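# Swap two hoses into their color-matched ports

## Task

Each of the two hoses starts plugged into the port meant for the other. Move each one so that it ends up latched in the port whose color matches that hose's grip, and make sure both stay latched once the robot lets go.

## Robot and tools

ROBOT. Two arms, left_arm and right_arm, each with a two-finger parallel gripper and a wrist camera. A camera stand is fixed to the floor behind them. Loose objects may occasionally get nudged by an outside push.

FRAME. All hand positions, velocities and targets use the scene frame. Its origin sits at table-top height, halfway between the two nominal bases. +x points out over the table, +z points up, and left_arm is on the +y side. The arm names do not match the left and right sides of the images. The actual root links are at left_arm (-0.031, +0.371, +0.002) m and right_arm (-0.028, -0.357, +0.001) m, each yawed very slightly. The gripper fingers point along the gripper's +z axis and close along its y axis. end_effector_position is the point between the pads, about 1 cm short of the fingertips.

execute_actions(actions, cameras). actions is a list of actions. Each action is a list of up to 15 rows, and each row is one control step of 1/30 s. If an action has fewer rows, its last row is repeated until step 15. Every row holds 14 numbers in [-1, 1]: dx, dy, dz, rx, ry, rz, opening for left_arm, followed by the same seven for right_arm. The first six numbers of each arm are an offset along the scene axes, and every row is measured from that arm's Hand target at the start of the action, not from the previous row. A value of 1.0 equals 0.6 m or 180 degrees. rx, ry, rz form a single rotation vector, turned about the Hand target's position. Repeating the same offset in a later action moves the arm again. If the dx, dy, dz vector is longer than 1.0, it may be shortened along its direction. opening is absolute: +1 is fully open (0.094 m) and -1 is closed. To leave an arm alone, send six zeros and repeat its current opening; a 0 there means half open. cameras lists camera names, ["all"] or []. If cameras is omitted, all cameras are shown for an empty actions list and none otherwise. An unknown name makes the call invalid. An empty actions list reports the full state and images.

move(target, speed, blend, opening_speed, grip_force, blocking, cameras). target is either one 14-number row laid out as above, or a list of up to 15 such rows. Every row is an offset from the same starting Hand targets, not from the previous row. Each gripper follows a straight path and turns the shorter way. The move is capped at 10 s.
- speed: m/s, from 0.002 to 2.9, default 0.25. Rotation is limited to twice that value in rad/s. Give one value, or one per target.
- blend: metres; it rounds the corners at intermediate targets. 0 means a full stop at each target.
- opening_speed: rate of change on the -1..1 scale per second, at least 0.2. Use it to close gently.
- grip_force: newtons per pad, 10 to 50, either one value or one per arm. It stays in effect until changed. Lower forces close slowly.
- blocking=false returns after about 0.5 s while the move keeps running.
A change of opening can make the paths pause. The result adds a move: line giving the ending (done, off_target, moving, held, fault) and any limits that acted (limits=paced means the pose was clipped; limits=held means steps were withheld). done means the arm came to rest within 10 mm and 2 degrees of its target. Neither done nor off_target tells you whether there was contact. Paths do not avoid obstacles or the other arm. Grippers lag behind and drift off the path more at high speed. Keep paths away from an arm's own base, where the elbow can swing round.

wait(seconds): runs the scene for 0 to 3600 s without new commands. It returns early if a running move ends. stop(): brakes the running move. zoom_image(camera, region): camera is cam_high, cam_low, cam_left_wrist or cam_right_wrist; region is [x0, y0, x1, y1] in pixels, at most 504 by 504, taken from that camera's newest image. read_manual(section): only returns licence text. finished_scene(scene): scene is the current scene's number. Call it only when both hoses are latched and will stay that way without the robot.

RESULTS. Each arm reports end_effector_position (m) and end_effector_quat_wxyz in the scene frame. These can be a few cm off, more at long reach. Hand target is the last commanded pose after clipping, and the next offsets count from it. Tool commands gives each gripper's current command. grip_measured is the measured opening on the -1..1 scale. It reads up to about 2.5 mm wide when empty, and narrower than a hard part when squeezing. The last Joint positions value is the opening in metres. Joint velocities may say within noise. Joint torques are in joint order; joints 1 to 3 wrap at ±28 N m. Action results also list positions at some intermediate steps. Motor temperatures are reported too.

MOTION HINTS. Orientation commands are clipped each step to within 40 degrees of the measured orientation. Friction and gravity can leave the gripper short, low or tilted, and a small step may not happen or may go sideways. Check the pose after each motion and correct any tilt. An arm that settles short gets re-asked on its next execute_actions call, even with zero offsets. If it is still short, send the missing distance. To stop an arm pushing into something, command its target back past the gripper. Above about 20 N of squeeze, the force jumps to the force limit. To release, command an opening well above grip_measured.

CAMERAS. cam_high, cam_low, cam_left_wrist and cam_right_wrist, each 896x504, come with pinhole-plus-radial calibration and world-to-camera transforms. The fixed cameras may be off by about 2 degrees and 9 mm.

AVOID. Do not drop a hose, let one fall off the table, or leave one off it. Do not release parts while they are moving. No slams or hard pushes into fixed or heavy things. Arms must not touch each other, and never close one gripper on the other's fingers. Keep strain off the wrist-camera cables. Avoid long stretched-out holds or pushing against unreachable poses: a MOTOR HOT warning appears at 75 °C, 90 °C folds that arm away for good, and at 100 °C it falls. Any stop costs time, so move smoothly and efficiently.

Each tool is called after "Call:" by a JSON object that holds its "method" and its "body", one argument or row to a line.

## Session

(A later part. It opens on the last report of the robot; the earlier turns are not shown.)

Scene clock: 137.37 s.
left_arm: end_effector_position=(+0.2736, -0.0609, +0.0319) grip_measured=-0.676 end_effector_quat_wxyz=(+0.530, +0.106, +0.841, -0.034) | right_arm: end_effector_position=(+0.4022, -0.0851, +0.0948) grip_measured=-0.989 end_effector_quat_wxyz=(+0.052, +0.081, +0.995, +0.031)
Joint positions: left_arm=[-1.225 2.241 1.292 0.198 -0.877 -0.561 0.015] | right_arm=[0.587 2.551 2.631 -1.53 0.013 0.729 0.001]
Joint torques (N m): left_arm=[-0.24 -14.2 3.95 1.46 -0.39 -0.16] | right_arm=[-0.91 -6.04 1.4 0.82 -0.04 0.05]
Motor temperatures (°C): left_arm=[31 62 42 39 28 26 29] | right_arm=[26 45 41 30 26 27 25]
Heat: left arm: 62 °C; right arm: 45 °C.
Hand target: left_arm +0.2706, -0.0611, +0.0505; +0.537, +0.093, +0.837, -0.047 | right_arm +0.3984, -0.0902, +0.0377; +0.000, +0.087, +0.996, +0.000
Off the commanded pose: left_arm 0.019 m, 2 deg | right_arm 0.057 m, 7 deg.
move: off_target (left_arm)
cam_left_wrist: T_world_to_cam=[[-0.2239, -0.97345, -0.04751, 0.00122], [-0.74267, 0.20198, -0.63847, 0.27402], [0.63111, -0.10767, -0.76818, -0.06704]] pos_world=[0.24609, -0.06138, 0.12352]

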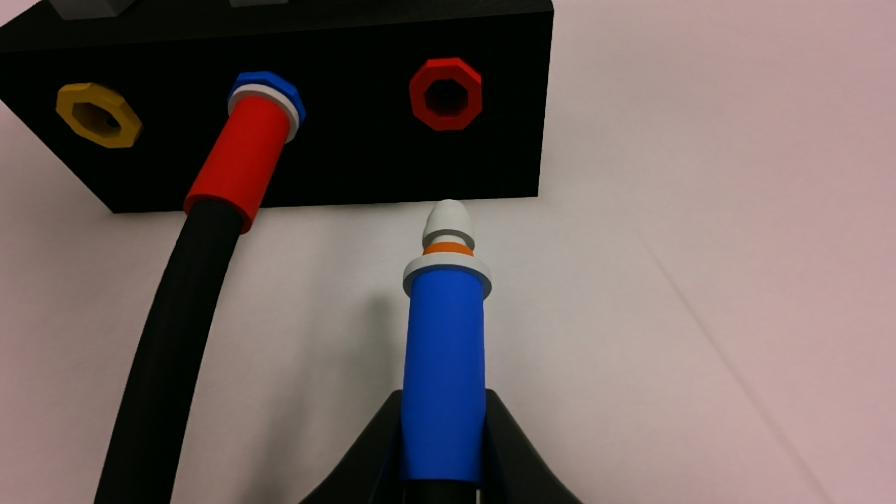

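Call:
{"method": "move", "body": {
  "target": [
    [0,0,0,0,0,0,-0.85,0,0,0.13,0,0,0,-1],
    [-0.02,-0.14,0.0,0,0,0,-0.85,0.03,0.11,0.15,0,0,0,-1],
    [-0.02,-0.14,-0.022,0,0,0,-0.85,0.03,0.11,0.15,0,0,0,-1]
  ],
  "speed": [0.3,0.2,0.08],
  "cameras": ["cam_high","cam_left_wrist","cam_right_wrist"]
}}

Scene clock: 148.30 s.
left_arm: end_effector_position=(+0.2564, -0.1384, +0.0311) grip_measured=-0.676 end_effector_quat_wxyz=(+0.529, +0.110, +0.841, -0.033) | right_arm: end_effector_position=(+0.4103, -0.0282, +0.1296) grip_measured=-0.989 end_effector_quat_wxyz=(+0.121, +0.077, +0.985, +0.099)
Joint positions: left_arm=[-1.311 2.463 1.729 -0.094 -0.934 -0.651 0.015] | right_arm=[0.667 2.606 2.843 -1.495 0.013 0.801 0.001]
Joint torques (N m): left_arm=[0.34 -11.62 7.2 1.57 -0.44 -0.16] | right_arm=[-0.44 -12.21 8.17 1.22 0 0.12]
Motor temperatures (°C): left_arm=[31 61 42 39 28 26 29] | right_arm=[26 44 40 30 26 27 25]
Heat: left arm: 61 °C; right arm: 44 °C.
Hand target: left_arm +0.2586, -0.1451, +0.0372; +0.537, +0.093, +0.837, -0.047 | right_arm +0.4163, -0.0242, +0.1276; +0.000, +0.087, +0.996, +0.000
Off the commanded pose: left_arm 0.009 m, 3 deg | right_arm 0.008 m, 18 deg.
elbow stopped short (right arm): the move would have taken joint 3 (elbow) straighter than the controller allows.
move: off_target (left_arm, right_arm)
cam_left_wrist: T_world_to_cam=[[-0.23021, -0.97164, -0.05403, -0.0761], [-0.74142, 0.21108, -0.63698, 0.27729], [0.63032, -0.10658, -0.76899, -0.06476]] pos_world=[0.22889, -0.13937, 0.12272]
cam_right_wrist: T_world_to_cam=[[-0.12472, -0.96921, -0.2123, 0.05263], [-0.97929, 0.08585, 0.18336, 0.41876], [-0.15949, 0.23077, -0.95985, 0.28521]] pos_world=[0.46214, -0.05076, 0.20815]

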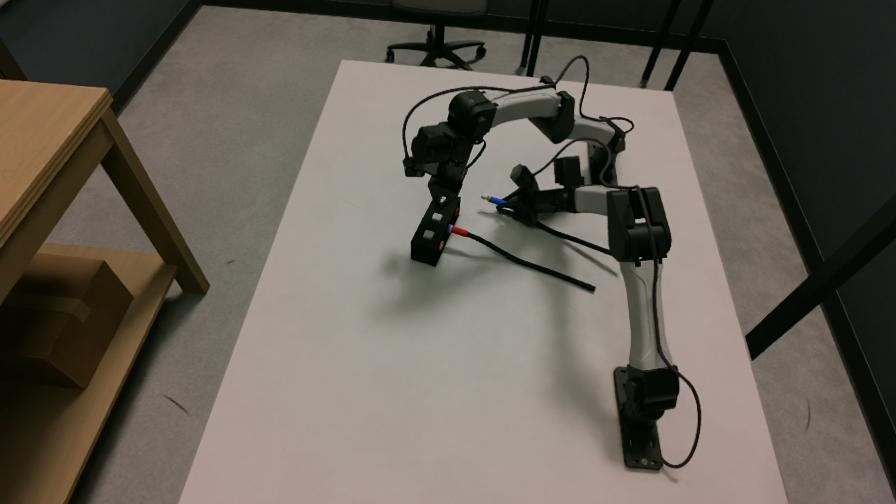

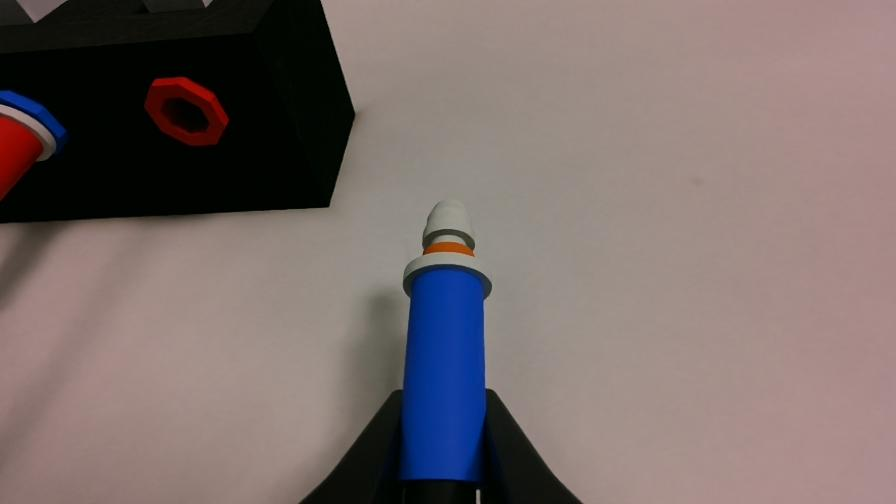

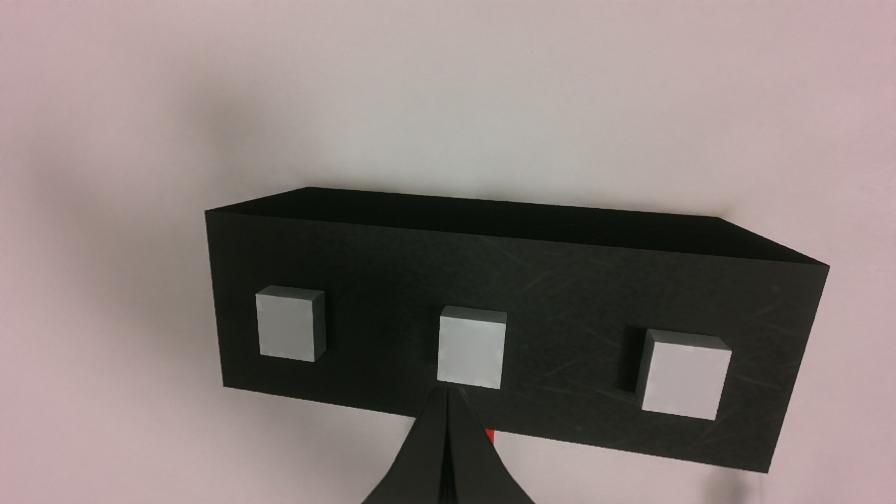

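Call:
{"method": "move", "body": {
  "target": [
    [0,0,-0.03,0,0,0,-0.85,0,0,0,0,0,0,-1],
    [0,0,-0.03,0,0,0,0.06,0,0,0,0,0,0,-1],
    [-0.092,0.02,0.08,0,0,0,0.06,0.01,0.01,-0.03,0,0,0,-1],
    [0.037,0.245,0.105,0,0,0,0.06,0.01,0.01,-0.03,0,0,0,-1]
  ],
  "speed": [0.06,0.1,0.15,0.3],
  "cameras": ["cam_high","cam_left_wrist","cam_right_wrist"]
}}

Scene clock: 160.57 s.
left_arm: end_effector_position=(+0.2123, -0.1367, +0.0481) grip_measured=+0.058 end_effector_quat_wxyz=(+0.528, +0.114, +0.841, -0.031) | right_arm: end_effector_position=(+0.4167, -0.0234, +0.1132) grip_measured=-0.989 end_effector_quat_wxyz=(+0.120, +0.078, +0.985, +0.098)
Joint positions: left_arm=[-1.397 2.399 1.708 -0.234 -0.986 -0.76 0.05] | right_arm=[0.667 2.641 2.843 -1.462 0.013 0.803 0.001]
Joint torques (N m): left_arm=[0.57 -12.3 5.29 1.34 -0.36 0.02] | right_arm=[-0.24 -12.1 8.28 1.23 -0.01 0.13]
Motor temperatures (°C): left_arm=[30 65 42 38 28 26 29] | right_arm=[26 46 42 30 26 27 25]
Heat: left arm: 65 °C; right arm: 46 °C.
Hand target: left_arm +0.2129, -0.1373, +0.0494; +0.528, +0.113, +0.841, -0.033 (not the last commanded pose) | right_arm +0.4223, -0.0182, +0.1097; +0.000, +0.087, +0.996, +0.000
Off the commanded pose: left_arm 0.163 m, 3 deg | right_arm 0.008 m, 18 deg.
elbow stopped short (right arm): the move would have taken joint 3 (elbow) straighter than the controller allows.
move: held (left_arm; a check stopped the path), off_target (right_arm; braked when a check withheld steps of left_arm); path passed 2 of 4 targets; limits=held
pose unreachable (left arm): on one or more control steps of this call, first in action 0 (counted from 0), this arm could not follow its commanded pose, so it was not sent that pose on those steps. It may still have moved: this result reports where it is.
cause: moving toward the commanded pose would bring a part of the arm too close to another arm (this arm's wrist camera and the right arm's forearm (the part past joint 3), along the way the arms are being sent, or toward where that arm still pushes).
cam_left_wrist: T_world_to_cam=[[-0.23525, -0.97002, -0.06104, -0.08206], [-0.74203, 0.21981, -0.6333, 0.2562], [0.62773, -0.10369, -0.77149, -0.02259]] pos_world=[0.18498, -0.13826, 0.13982]
cam_right_wrist: T_world_to_cam=[[-0.12732, -0.9691, -0.21125, 0.05561], [-0.97869, 0.08815, 0.18545, 0.42717], [-0.16109, 0.23036, -0.95968, 0.27]] pos_world=[0.46864, -0.04596, 0.19165]

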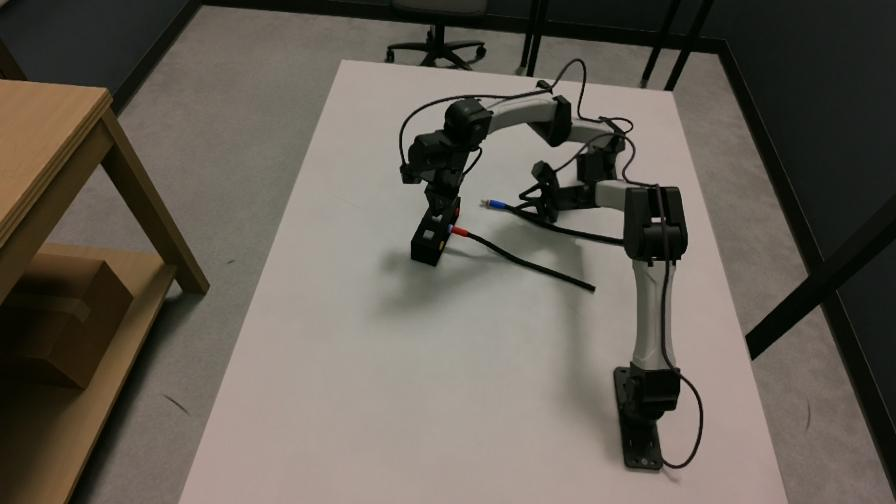

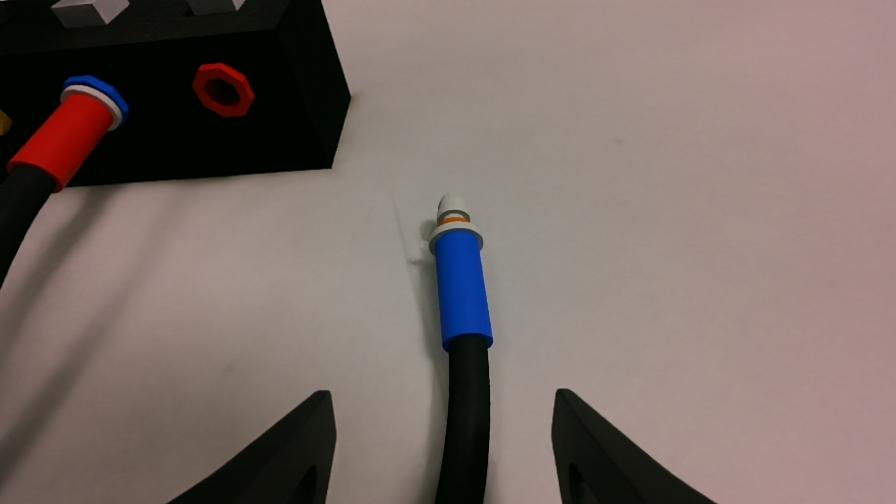

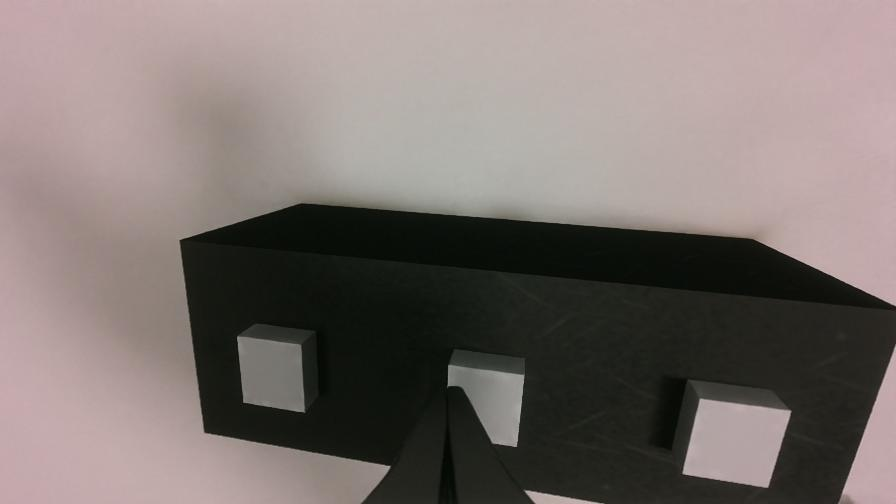

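Call:
{"method": "move", "body": {
  "target": [
    [0.037,0.179,0.05,0,0,0,0.06,-0.0137,-0.01,0,0,0,0,-1],
    [0.1135,0.232,0.084,0,0,0,0.06,-0.0137,-0.01,-0.015,0,0,0,-1]
  ],
  "speed": 0.25,
  "blend": 0.02,
  "cameras": ["cam_left_wrist","cam_right_wrist"]
}}

Scene clock: 166.97 s.
left_arm: end_effector_position=(+0.2826, +0.0058, +0.0848) grip_measured=+0.058 end_effector_quat_wxyz=(+0.519, +0.116, +0.847, -0.014) | right_arm: end_effector_position=(+0.4153, -0.0244, +0.1060) grip_measured=-0.989 end_effector_quat_wxyz=(+0.113, +0.078, +0.986, +0.092)
Joint positions: left_arm=[-1.141 1.943 1.085 0.119 -0.819 -0.48 0.05] | right_arm=[0.667 2.654 2.843 -1.469 0.013 0.804 0.001]
Joint torques (N m): left_arm=[0.02 -11.52 4.42 1.74 -0.15 0.11] | right_arm=[-0.21 -12.31 8.29 0.8 0 0.12]
Motor temperatures (°C): left_arm=[30 65 41 38 28 26 29] | right_arm=[26 48 42 30 26 27 25]
Heat: left arm: 65 °C; right arm: 48 °C.
Hand target: left_arm +0.2809, +0.0018, +0.0999; +0.528, +0.113, +0.841, -0.034 | right_arm +0.4141, -0.0242, +0.1007; +0.000, +0.087, +0.996, +0.000
Off the commanded pose: left_arm 0.016 m, 3 deg | right_arm 0.005 m, 17 deg.
elbow stopped short (right arm): the move would have taken joint 3 (elbow) straighter than the controller allows.
move: off_target (left_arm, right_arm)
cam_left_wrist: T_world_to_cam=[[-0.22052, -0.97142, -0.08782, 0.07305], [-0.75614, 0.22713, -0.61373, 0.30259], [0.61614, -0.06894, -0.78461, -0.01938]] pos_world=[0.25685, 0.0009, 0.17692]
cam_right_wrist: T_world_to_cam=[[-0.13122, -0.97136, -0.19808, 0.05307], [-0.97562, 0.09108, 0.19967, 0.42463], [-0.17591, 0.21945, -0.95963, 0.26898]] pos_world=[0.46855, -0.04615, 0.18384]

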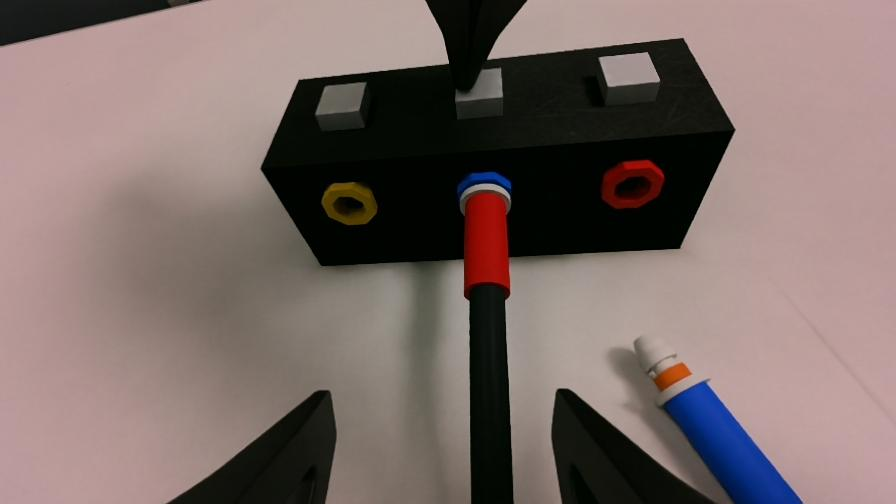

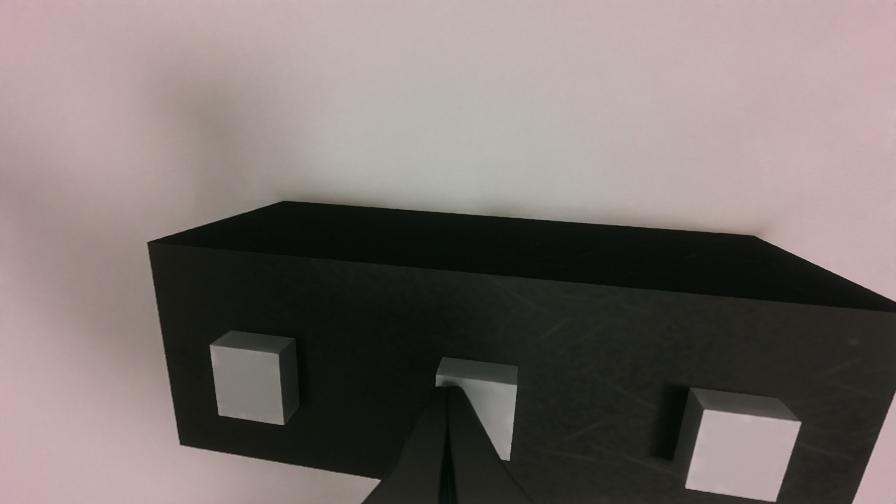

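Call:
{"method": "move", "body": {
  "target": [
    [0.122,-0.04,-0.086,0,0,0,0.06,-0.01,-0.016,0.02,0,0,0,-1],
    [0.122,-0.04,-0.086,0,0,0,0.06,-0.01,-0.016,-0.02,0,0,0,-1]
  ],
  "speed": [0.15,0.06],
  "cameras": ["cam_left_wrist","cam_right_wrist"]
}}

Scene clock: 178.07 s.
left_arm: end_effector_position=(+0.3455, -0.0139, +0.0395) grip_measured=+0.058 end_effector_quat_wxyz=(+0.519, +0.119, +0.847, -0.020) | right_arm: end_effector_position=(+0.4100, -0.0284, +0.1042) grip_measured=-0.989 end_effector_quat_wxyz=(+0.103, +0.078, +0.988, +0.082)
Joint positions: left_arm=[-1.023 2.189 1.234 0.296 -0.717 -0.369 0.05] | right_arm=[0.667 2.657 2.849 -1.499 0.013 0.804 0.001]
Joint torques (N m): left_arm=[1.26 -9.63 7.27 1.86 -0.07 0.11] | right_arm=[-0.96 -10.95 7.66 0.61 -0.03 0.06]
Motor temperatures (°C): left_arm=[30 62 41 38 28 26 28] | right_arm=[26 52 43 30 26 27 25]
Heat: left arm: 62 °C; right arm: 52 °C.
Hand target: left_arm +0.3542, -0.0222, +0.0483; +0.528, +0.113, +0.841, -0.034 | right_arm +0.4081, -0.0338, +0.0886; +0.000, +0.087, +0.996, +0.000
Off the commanded pose: left_arm 0.015 m, 2 deg | right_arm 0.017 m, 15 deg.
elbow stopped short (right arm): the move would have taken joint 3 (elbow) straighter than the controller allows.
move: off_target (left_arm, right_arm)
cam_left_wrist: T_world_to_cam=[[-0.23149, -0.96938, -0.08198, 0.0674], [-0.75457, 0.2321, -0.61381, 0.32639], [0.61404, -0.08023, -0.78519, -0.09456]] pos_world=[0.31995, -0.01801, 0.13162]
cam_right_wrist: T_world_to_cam=[[-0.13536, -0.97454, -0.17877, 0.04774], [-0.97097, 0.09456, 0.21972, 0.41627], [-0.19723, 0.20332, -0.95904, 0.27544]] pos_world=[0.46497, -0.04884, 0.18123]

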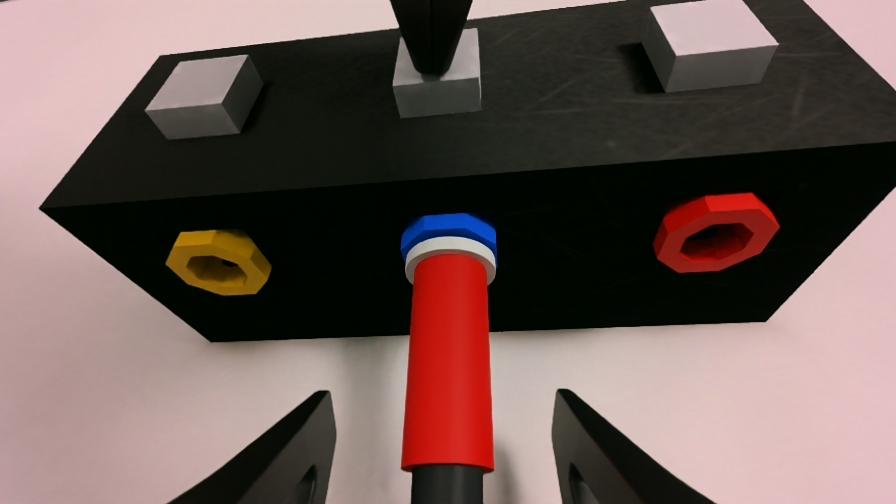

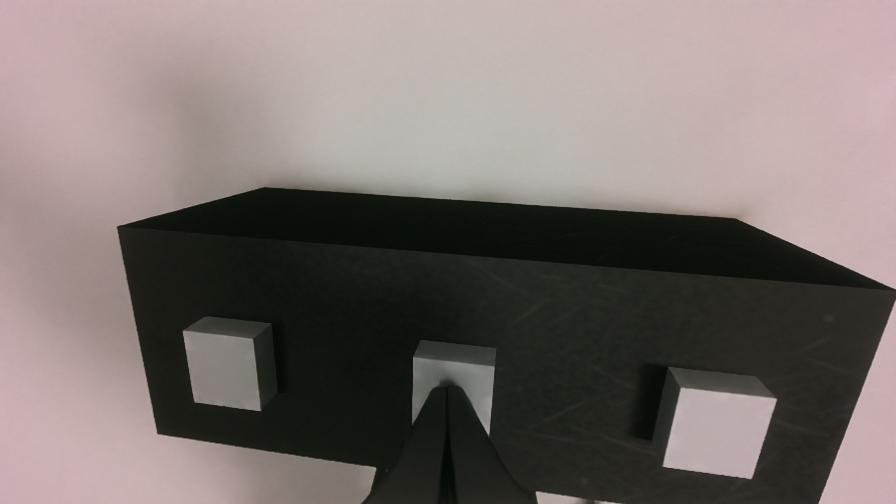

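Call:
{"method": "move", "body": {
  "target": [
    [0,0,0,0,0,0,-0.85,0,0,0,0,0,0,-1],
    [0,0,0,0,0,0,-0.85,0,0,-0.09,0,0,0,-1]
  ],
  "speed": 0.08,
  "opening_speed": 1.0,
  "cameras": ["cam_left_wrist"]
}}

Scene clock: 185.47 s.
left_arm: end_effector_position=(+0.3454, -0.0149, +0.0397) grip_measured=-0.682 end_effector_quat_wxyz=(+0.518, +0.119, +0.846, -0.022) | right_arm: end_effector_position=(+0.4101, -0.0284, +0.0985) grip_measured=-0.989 end_effector_quat_wxyz=(+0.099, +0.079, +0.989, +0.079)
Joint positions: left_arm=[-1.023 2.189 1.234 0.299 -0.712 -0.369 0.015] | right_arm=[0.667 2.683 2.882 -1.516 0.013 0.804 0.001]
Joint torques (N m): left_arm=[1.26 -9.61 7.3 1.83 -0.11 0.1] | right_arm=[-0.95 -5.04 3.58 0.92 -0.03 0.07]
Motor temperatures (°C): left_arm=[30 60 42 38 28 26 28] | right_arm=[26 51 43 29 26 27 25]
Heat: left arm: 60 °C; right arm: 51 °C.
Hand target: left_arm +0.3542, -0.0222, +0.0482; +0.528, +0.113, +0.841, -0.034 | right_arm +0.4081, -0.0337, +0.0347; +0.000, +0.087, +0.996, +0.000
Off the commanded pose: left_arm 0.014 m, 2 deg | right_arm 0.064 m, 14 deg.
elbow stopped short (right arm): the move would have taken joint 3 (elbow) straighter than the controller allows.
elbow read too straight (right arm): the controller reads joint 3 (elbow) straighter than it allows; while it does, the hand can move without a command.
move: off_target (right_arm)
cam_left_wrist: T_world_to_cam=[[-0.23509, -0.96885, -0.0779, 0.06752], [-0.75421, 0.23238, -0.61413, 0.32649], [0.6131, -0.08562, -0.78535, -0.09416]] pos_world=[0.31985, -0.01852, 0.13182]

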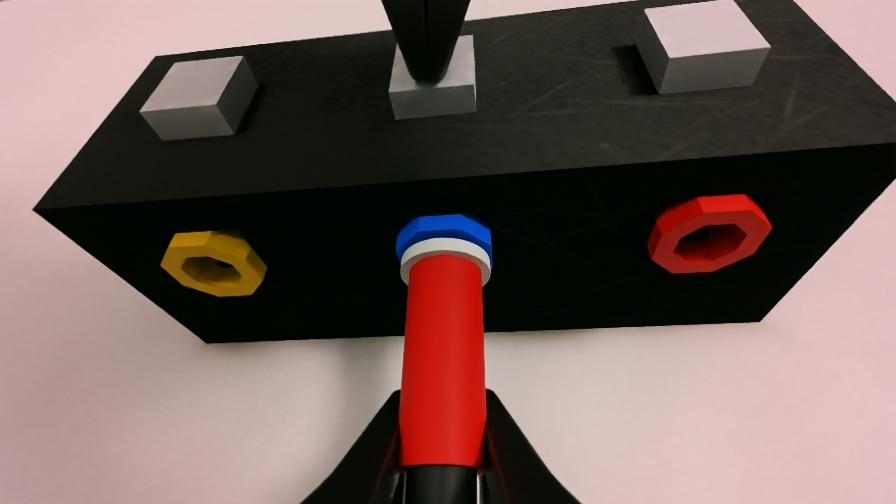

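Call:
{"method": "move", "body": {
  "target": [-0.12,0.028,0.01,0,0,0,-0.85,0.0,0.0,-0.012,0,0,0,-1],
  "speed": 0.08,
  "cameras": ["cam_left_wrist"]
}}

Scene clock: 189.53 s.
left_arm: end_effector_position=(+0.2840, -0.0044, +0.0358) grip_measured=-0.682 end_effector_quat_wxyz=(+0.517, +0.128, +0.846, -0.019) | right_arm: end_effector_position=(+0.4102, -0.0283, +0.0971) grip_measured=-0.989 end_effector_quat_wxyz=(+0.098, +0.079, +0.989, +0.078)
Joint positions: left_arm=[-1.143 2.087 1.059 0.298 -0.801 -0.458 0.015] | right_arm=[0.667 2.687 2.883 -1.516 0.013 0.804 0.001]
Joint torques (N m): left_arm=[-0.23 -12.72 3.89 1.59 -0.39 -0.13] | right_arm=[-0.95 -4.33 3.11 0.94 -0.03 0.08]
Motor temperatures (°C): left_arm=[30 60 42 38 28 26 29] | right_arm=[26 50 42 29 26 27 25]
Heat: left arm: 60 °C; right arm: 50 °C.
Hand target: left_arm +0.2821, -0.0054, +0.0543; +0.528, +0.113, +0.841, -0.034 | right_arm +0.4081, -0.0338, +0.0274; +0.000, +0.087, +0.996, +0.000
Off the commanded pose: left_arm 0.019 m, 3 deg | right_arm 0.070 m, 14 deg.
elbow read too straight (right arm): the controller reads joint 3 (elbow) straighter than it allows; while it does, the hand can move without a command.
move: off_target (left_arm, right_arm)
cam_left_wrist: T_world_to_cam=[[-0.24541, -0.96503, -0.09213, 0.06644], [-0.75204, 0.24949, -0.61008, 0.27468], [0.61173, -0.08043, -0.78697, -0.05816]] pos_world=[0.25845, -0.00909, 0.12792]

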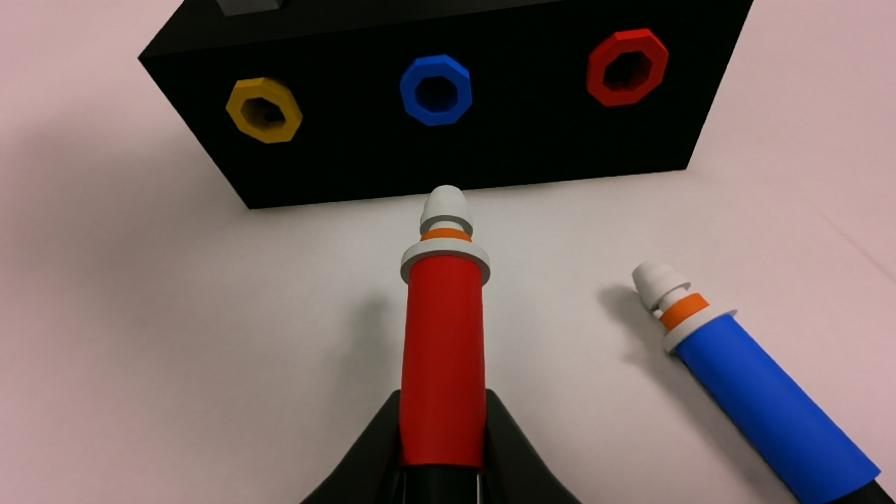

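Call:
{"method": "move", "body": {
  "target": [
    [0,0,0,0,0,0,-0.85,0,0,0.18,0,0,0,-1],
    [-0.0335,-0.086,0.013,-0.018,-0.006,0.008,-0.85,-0.047,-0.41,0.288,0,0,0,0.06]
  ],
  "speed": [0.25,0.25],
  "blend": 0.03,
  "cameras": ["cam_left_wrist","cam_right_wrist","cam_high"]
}}

Scene clock: 205.47 s.
left_arm: end_effector_position=(+0.2605, -0.0470, +0.0508) grip_measured=-0.682 end_effector_quat_wxyz=(+0.529, +0.104, +0.842, -0.035) | right_arm: end_effector_position=(+0.3887, -0.2828, +0.1905) grip_measured=+0.058 end_effector_quat_wxyz=(+0.075, +0.093, +0.993, +0.017)
Joint positions: left_arm=[-1.243 2.144 1.223 0.153 -0.889 -0.587 0.015] | right_arm=[0.197 2.083 2.211 -1.544 0.007 0.364 0.05]
Joint torques (N m): left_arm=[-0.24 -9.65 7.43 1.56 -0.48 -0.14] | right_arm=[0.65 -13.46 4.97 0.56 0.01 -0.06]
Motor temperatures (°C): left_arm=[30 65 42 37 28 26 29] | right_arm=[26 48 40 29 26 27 25]
Heat: left arm: 65 °C; right arm: 48 °C.
Hand target: left_arm +0.2621, -0.0570, +0.0620; +0.540, +0.087, +0.836, -0.049 | right_arm +0.3799, -0.2798, +0.2002; +0.000, +0.087, +0.996, +0.000
Off the commanded pose: left_arm 0.015 m, 3 deg | right_arm 0.013 m, 9 deg.
elbow stopped short (right arm): the move would have taken joint 3 (elbow) straighter than the controller allows.
joint sent to its limit (right arm) — joint 4 (wrist pitch), lower limit. The joint targets are off in orientation, not in position.
move: off_target (left_arm, right_arm); target 2's new opening was sent with right_arm's hand 0.013 m and 9 deg from that target
cam_left_wrist: T_world_to_cam=[[-0.22141, -0.97421, -0.04358, 0.01177], [-0.74474, 0.19777, -0.63738, 0.27385], [0.62955, -0.10867, -0.76932, -0.0423]] pos_world=[0.23318, -0.04729, 0.14252]
cam_right_wrist: T_world_to_cam=[[-0.17904, -0.98265, -0.04833, -0.19781], [-0.94974, 0.15981, 0.26919, 0.40139], [-0.2568, 0.0941, -0.96187, 0.39861]] pos_world=[0.44816, -0.29604, 0.26581]
Images, in order (width x height): cam_high 896x504, cam_left_wrist 896x504, cam_right_wrist 896x504.

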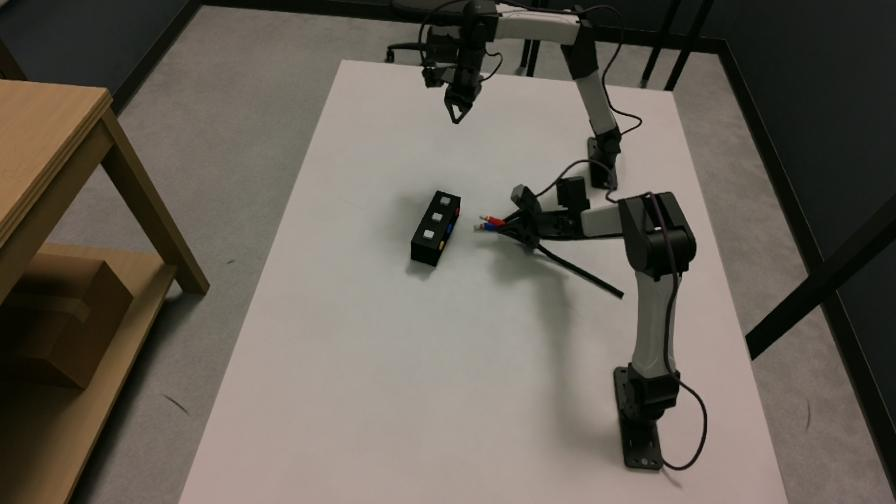

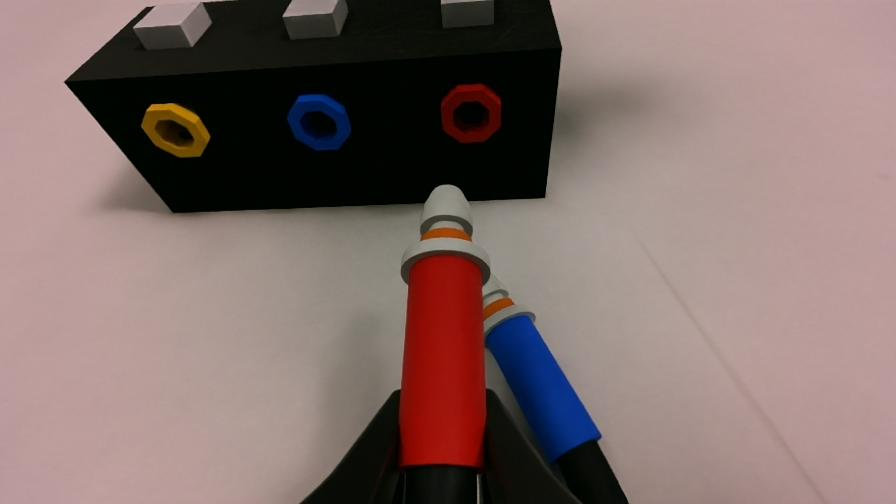

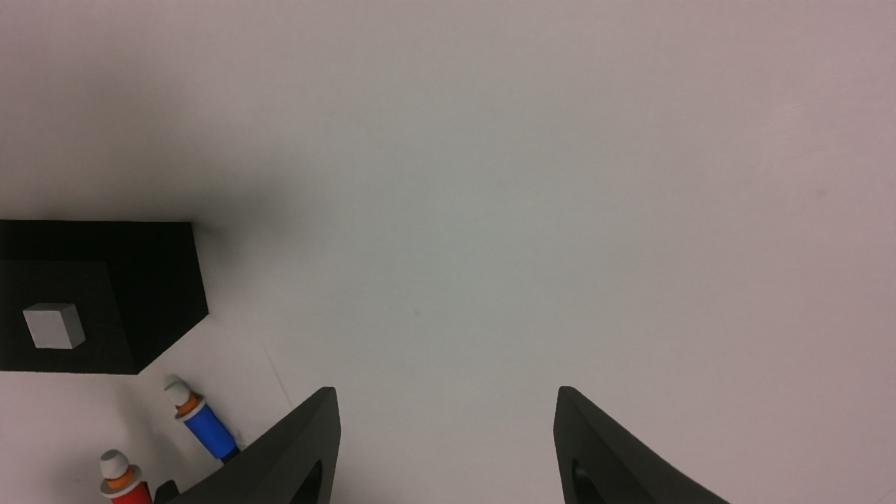

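Call:
{"method": "move", "body": {
  "target": [0.05,-0.026,-0.0135,-0.004,-0.002,0.002,-0.85,0,0,0,0,0,0,0.06],
  "speed": 0.1,
  "cameras": ["cam_left_wrist"]
}}

Scene clock: 211.43 s.
left_arm: end_effector_position=(+0.2856, -0.0615, +0.0424) grip_measured=-0.682 end_effector_quat_wxyz=(+0.533, +0.092, +0.840, -0.034) | right_arm: end_effector_position=(+0.3887, -0.2828, +0.1905) grip_measured=+0.058 end_effector_quat_wxyz=(+0.075, +0.093, +0.993, +0.017)
Joint positions: left_arm=[-1.204 2.238 1.331 0.17 -0.878 -0.565 0.015] | right_arm=[0.197 2.083 2.211 -1.544 0.007 0.364 0.05]
Joint torques (N m): left_arm=[0.91 -10.33 7.47 1.78 -0.22 0.08] | right_arm=[0.66 -13.45 4.96 0.56 0.01 -0.06]
Motor temperatures (°C): left_arm=[30 64 42 38 28 26 29] | right_arm=[26 49 40 29 26 27 25]
Heat: left arm: 64 °C; right arm: 49 °C.
Hand target: left_arm +0.2921, -0.0726, +0.0539; +0.543, +0.082, +0.834, -0.053 | right_arm +0.3799, -0.2798, +0.2002; +0.000, +0.087, +0.996, +0.000
Off the commanded pose: left_arm 0.017 m, 3 deg | right_arm 0.013 m, 9 deg.
joint sent to its limit (right arm) — joint 4 (wrist pitch), lower limit. The joint targets are off in orientation, not in position.
move: off_target (left_arm)
cam_left_wrist: T_world_to_cam=[[-0.20051, -0.97914, -0.03293, -0.00387], [-0.74362, 0.17399, -0.64556, 0.28865], [0.63782, -0.10496, -0.763, -0.06855]] pos_world=[0.25759, -0.06121, 0.13392]

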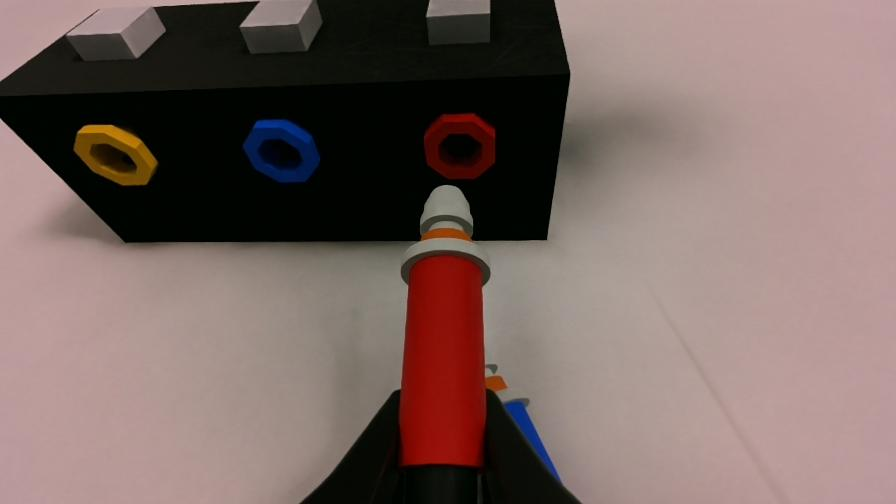

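Call:
{"method": "move", "body": {
  "target": [0.03,-0.013,0.0,0,0,-0.012,-0.85,0,0,0,0,0,0,0.06],
  "speed": 0.08,
  "cameras": ["cam_left_wrist"]
}}

Scene clock: 218.13 s.
left_arm: end_effector_position=(+0.3028, -0.0701, +0.0424) grip_measured=-0.682 end_effector_quat_wxyz=(+0.531, +0.106, +0.839, -0.046) | right_arm: end_effector_position=(+0.3887, -0.2828, +0.1905) grip_measured=+0.058 end_effector_quat_wxyz=(+0.075, +0.093, +0.993, +0.017)
Joint positions: left_arm=[-1.167 2.265 1.367 0.215 -0.819 -0.496 0.015] | right_arm=[0.197 2.083 2.211 -1.544 0.007 0.364 0.05]
Joint torques (N m): left_arm=[1.01 -10.5 7.56 1.84 -0.17 0.09] | right_arm=[0.65 -13.46 4.94 0.56 0.02 -0.06]
Motor temperatures (°C): left_arm=[30 64 42 38 28 26 29] | right_arm=[26 50 40 29 26 27 25]
Heat: left arm: 64 °C; right arm: 50 °C.
Hand target: left_arm +0.3100, -0.0805, +0.0539; +0.542, +0.097, +0.832, -0.063 | right_arm +0.3799, -0.2798, +0.2002; +0.000, +0.087, +0.996, +0.000
Off the commanded pose: left_arm 0.017 m, 3 deg | right_arm 0.013 m, 9 deg.
joint sent to its limit (right arm) — joint 4 (wrist pitch), lower limit. The joint targets are off in orientation, not in position.
move: off_target (left_arm)
cam_left_wrist: T_world_to_cam=[[-0.23728, -0.97102, -0.02866, 0.00268], [-0.73862, 0.1995, -0.64392, 0.30313], [0.63098, -0.13163, -0.76455, -0.08012]] pos_world=[0.27509, -0.06842, 0.13401]

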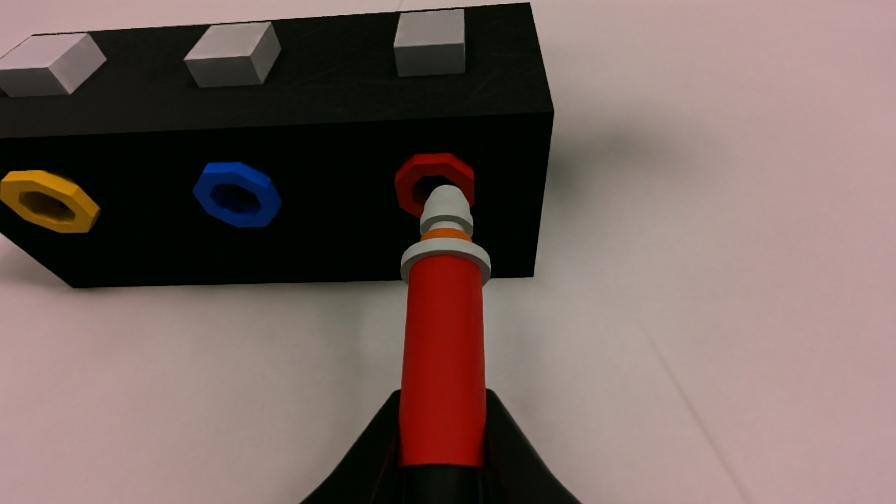

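Call:
{"method": "move", "body": {
  "target": [0.0,0.009,0.0,0,0,0.0075,-0.85,0,0,0,0,0,0,0.06],
  "speed": 0.08,
  "cameras": ["cam_left_wrist"]
}}

Scene clock: 223.00 s.
left_arm: end_effector_position=(+0.3028, -0.0702, +0.0424) grip_measured=-0.682 end_effector_quat_wxyz=(+0.531, +0.107, +0.839, -0.046) | right_arm: end_effector_position=(+0.3887, -0.2828, +0.1905) grip_measured=+0.058 end_effector_quat_wxyz=(+0.075, +0.093, +0.993, +0.017)
Joint positions: left_arm=[-1.167 2.265 1.367 0.215 -0.819 -0.496 0.015] | right_arm=[0.197 2.083 2.211 -1.544 0.007 0.364 0.05]
Joint torques (N m): left_arm=[1.05 -10.84 7.19 1.71 -0.38 -0.09] | right_arm=[0.66 -13.44 4.97 0.56 0.01 -0.06]
Motor temperatures (°C): left_arm=[30 64 43 38 28 26 29] | right_arm=[26 51 40 29 26 27 25]
Heat: left arm: 64 °C; right arm: 51 °C.
Hand target: left_arm +0.3100, -0.0751, +0.0538; +0.543, +0.088, +0.834, -0.057 | right_arm +0.3799, -0.2798, +0.2002; +0.000, +0.087, +0.996, +0.000
Off the commanded pose: left_arm 0.014 m, 3 deg | right_arm 0.013 m, 9 deg.
joint sent to its limit (right arm) — joint 4 (wrist pitch), lower limit. The joint targets are off in orientation, not in position.
move: off_target (left_arm)
cam_left_wrist: T_world_to_cam=[[-0.23791, -0.97085, -0.02926, 0.00284], [-0.73857, 0.20039, -0.64371, 0.30311], [0.63081, -0.13154, -0.76471, -0.08014]] pos_world=[0.27509, -0.06852, 0.13392]

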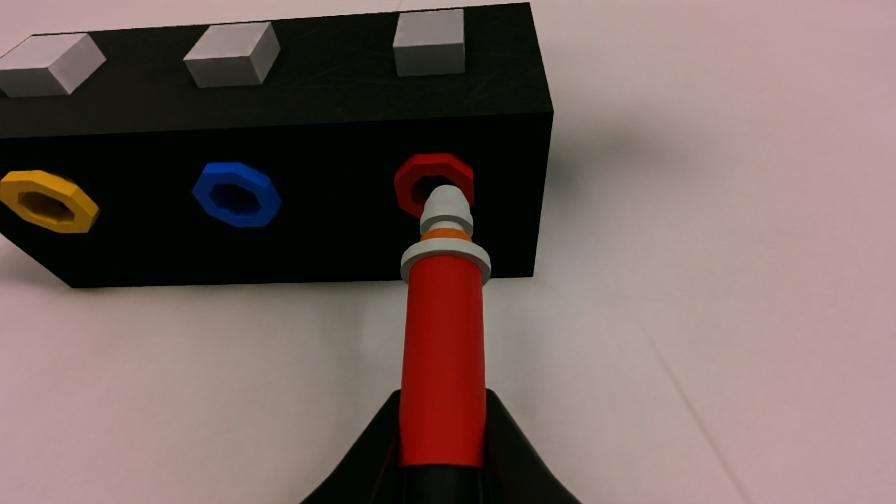

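Call:
{"method": "move", "body": {
  "target": [
    [-0.01,0.02,0.0,0,0,0.006,-0.85,0,0,0,0,0,0,0.06],
    [0.0,0.008,0.0,0,0,0.003,-0.85,0,0,0,0,0,0,0.06]
  ],
  "speed": 0.08,
  "cameras": ["cam_left_wrist"]
}}

Scene clock: 226.23 s.
left_arm: end_effector_position=(+0.3026, -0.0644, +0.0396) grip_measured=-0.682 end_effector_quat_wxyz=(+0.533, +0.097, +0.839, -0.040) | right_arm: end_effector_position=(+0.3887, -0.2828, +0.1905) grip_measured=+0.058 end_effector_quat_wxyz=(+0.075, +0.093, +0.993, +0.017)
Joint positions: left_arm=[-1.167 2.265 1.354 0.218 -0.838 -0.514 0.015] | right_arm=[0.197 2.083 2.211 -1.544 0.007 0.364 0.05]
Joint torques (N m): left_arm=[1.28 -11.58 6.93 1.68 -0.25 0.02] | right_arm=[0.65 -13.45 4.94 0.56 0.01 -0.06]
Motor temperatures (°C): left_arm=[30 65 43 38 28 26 29] | right_arm=[26 51 40 29 26 27 25]
Heat: left arm: 65 °C; right arm: 51 °C.
Hand target: left_arm +0.3100, -0.0702, +0.0538; +0.543, +0.084, +0.834, -0.054 | right_arm +0.3799, -0.2798, +0.2002; +0.000, +0.087, +0.996, +0.000
Off the commanded pose: left_arm 0.017 m, 3 deg | right_arm 0.013 m, 9 deg.
joint sent to its limit (right arm) — joint 4 (wrist pitch), lower limit. The joint targets are off in orientation, not in position.
move: off_target (left_arm)
cam_left_wrist: T_world_to_cam=[[-0.21615, -0.97595, -0.02835, 0.00137], [-0.74068, 0.18282, -0.64651, 0.29971], [0.63614, -0.11874, -0.76238, -0.08223]] pos_world=[0.2746, -0.06322, 0.13112]

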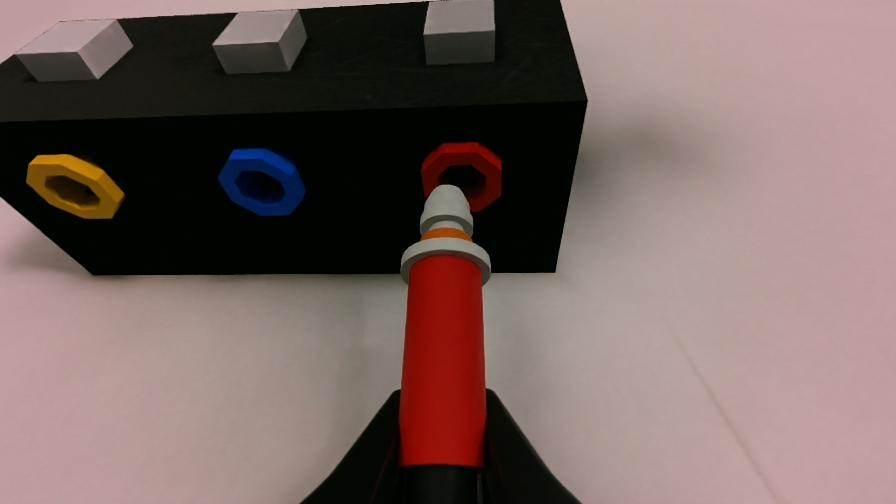

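Call:
{"method": "move", "body": {
  "target": [0.008,-0.014,0.0,0,0,-0.003,-0.85,0,0,0,0,0,0,0.06],
  "speed": 0.08,
  "cameras": ["cam_left_wrist"]
}}

Scene clock: 232.83 s.
left_arm: end_effector_position=(+0.3080, -0.0713, +0.0452) grip_measured=-0.682 end_effector_quat_wxyz=(+0.537, +0.093, +0.837, -0.047) | right_arm: end_effector_position=(+0.3887, -0.2828, +0.1905) grip_measured=+0.058 end_effector_quat_wxyz=(+0.075, +0.093, +0.993, +0.017)
Joint positions: left_arm=[-1.162 2.277 1.391 0.212 -0.833 -0.51 0.015] | right_arm=[0.197 2.083 2.211 -1.544 0.007 0.364 0.05]
Joint torques (N m): left_arm=[1.18 -10.66 7.58 1.66 -0.16 0.09] | right_arm=[0.66 -13.44 4.97 0.56 0.01 -0.06]
Motor temperatures (°C): left_arm=[30 66 43 38 28 26 29] | right_arm=[26 52 39 28 26 27 25]
Heat: left arm: 66 °C; right arm: 52 °C.
Hand target: left_arm +0.3149, -0.0785, +0.0538; +0.543, +0.087, +0.834, -0.057 | right_arm +0.3799, -0.2798, +0.2002; +0.000, +0.087, +0.996, +0.000
Off the commanded pose: left_arm 0.013 m, 2 deg | right_arm 0.013 m, 9 deg.
joint sent to its limit (right arm) — joint 4 (wrist pitch), lower limit. The joint targets are off in orientation, not in position.
move: off_target (left_arm)
cam_left_wrist: T_world_to_cam=[[-0.21634, -0.97621, -0.01479, -0.00462], [-0.73677, 0.17318, -0.65358, 0.307], [0.64059, -0.1305, -0.75671, -0.08479]] pos_world=[0.27951, -0.06874, 0.13642]

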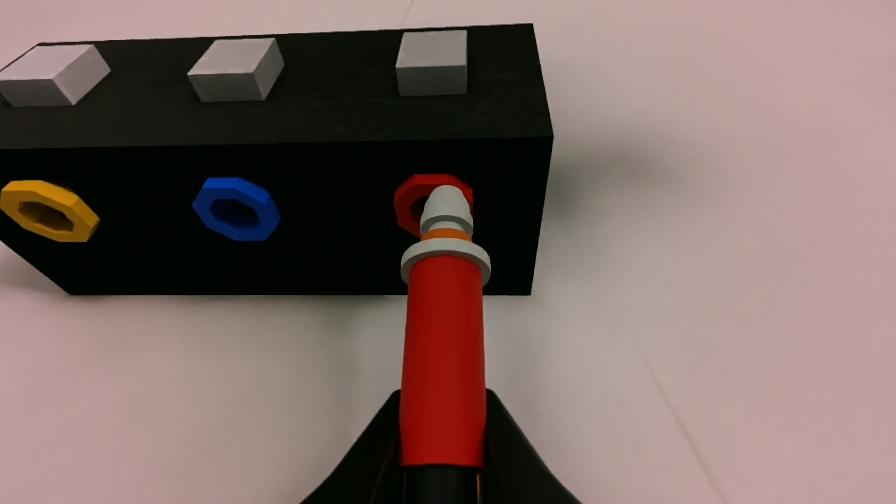

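Call:
{"method": "move", "body": {
  "target": [
    [0.0,0.027,-0.003,0,0,0,-0.85,0,0,0,0,0,0,0.06],
    [0.0,0.008,-0.003,0,0,0,-0.85,0,0,0,0,0,0,0.06]
  ],
  "speed": 0.08,
  "cameras": ["cam_left_wrist"]
}}

Scene clock: 244.17 s.
left_arm: end_effector_position=(+0.3128, -0.0636, +0.0400) grip_measured=-0.682 end_effector_quat_wxyz=(+0.536, +0.092, +0.838, -0.043) | right_arm: end_effector_position=(+0.3887, -0.2828, +0.1905) grip_measured=+0.058 end_effector_quat_wxyz=(+0.075, +0.093, +0.993, +0.017)
Joint positions: left_arm=[-1.147 2.276 1.366 0.238 -0.827 -0.501 0.015] | right_arm=[0.197 2.083 2.211 -1.544 0.007 0.364 0.05]
Joint torques (N m): left_arm=[0.12 -11.26 7.35 1.61 -0.19 0.05] | right_arm=[0.65 -13.46 4.98 0.55 0.01 -0.06]
Motor temperatures (°C): left_arm=[30 67 44 37 28 26 29] | right_arm=[26 54 39 28 26 27 25]
Heat: left arm: 67 °C; right arm: 54 °C.
Hand target: left_arm +0.3149, -0.0736, +0.0521; +0.543, +0.087, +0.834, -0.057 | right_arm +0.3799, -0.2798, +0.2002; +0.000, +0.087, +0.996, +0.000
Off the commanded pose: left_arm 0.016 m, 2 deg | right_arm 0.013 m, 9 deg.
joint sent to its limit (right arm) — joint 4 (wrist pitch), lower limit. The joint targets are off in orientation, not in position.
move: off_target (left_arm)
cam_left_wrist: T_world_to_cam=[[-0.20987, -0.97752, -0.01995, 0.00204], [-0.73881, 0.17192, -0.65161, 0.30621], [0.6404, -0.12201, -0.75829, -0.09001]] pos_world=[0.2843, -0.06163, 0.13131]

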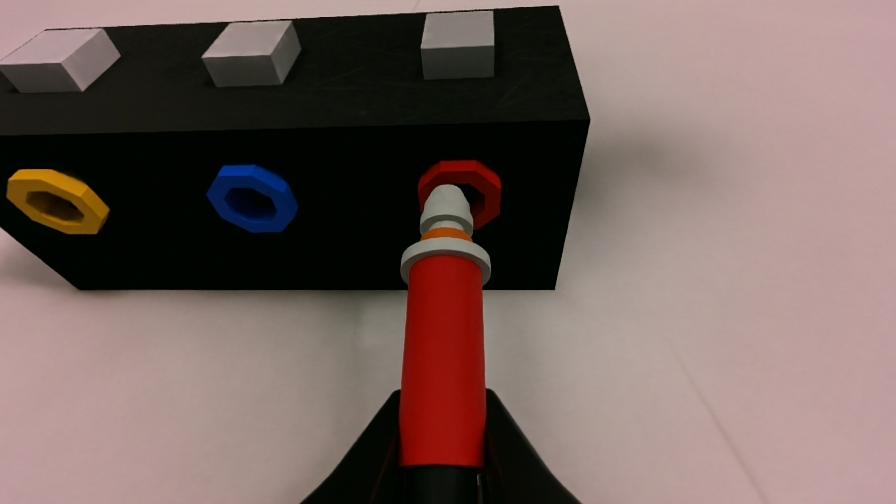

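Call:
{"method": "move", "body": {
  "target": [0.0225,-0.007,0.0025,0,0,0,-0.85,0,0,0,0,0,0,0.06],
  "speed": 0.08,
  "cameras": ["cam_left_wrist"]
}}

Scene clock: 250.83 s.
left_arm: end_effector_position=(+0.3177, -0.0678, +0.0393) grip_measured=-0.682 end_effector_quat_wxyz=(+0.530, +0.099, +0.841, -0.038) | right_arm: end_effector_position=(+0.3887, -0.2828, +0.1905) grip_measured=+0.058 end_effector_quat_wxyz=(+0.075, +0.093, +0.993, +0.017)
Joint positions: left_arm=[-1.139 2.292 1.406 0.201 -0.812 -0.49 0.015] | right_arm=[0.197 2.083 2.211 -1.544 0.007 0.364 0.05]
Joint torques (N m): left_arm=[1.54 -10.8 8.05 1.84 -0.15 0.13] | right_arm=[0.65 -13.45 4.98 0.56 0.01 -0.06]
Motor temperatures (°C): left_arm=[30 68 44 37 28 26 30] | right_arm=[26 54 39 28 26 27 25]
Heat: left arm: 68 °C; right arm: 54 °C.
Hand target: left_arm +0.3283, -0.0779, +0.0536; +0.543, +0.087, +0.834, -0.057 | right_arm +0.3799, -0.2798, +0.2002; +0.000, +0.087, +0.996, +0.000
Off the commanded pose: left_arm 0.021 m, 3 deg | right_arm 0.013 m, 9 deg.
joint sent to its limit (right arm) — joint 4 (wrist pitch), lower limit. The joint targets are off in orientation, not in position.
move: off_target (left_arm)
cam_left_wrist: T_world_to_cam=[[-0.21764, -0.97547, -0.03301, 0.00194], [-0.74486, 0.18785, -0.64023, 0.31272], [0.63073, -0.11475, -0.76747, -0.09025]] pos_world=[0.29028, -0.06721, 0.13101]

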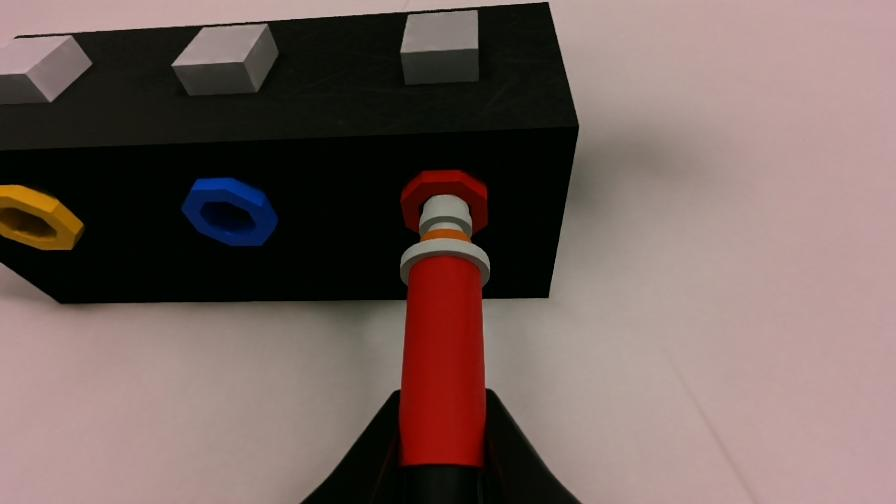

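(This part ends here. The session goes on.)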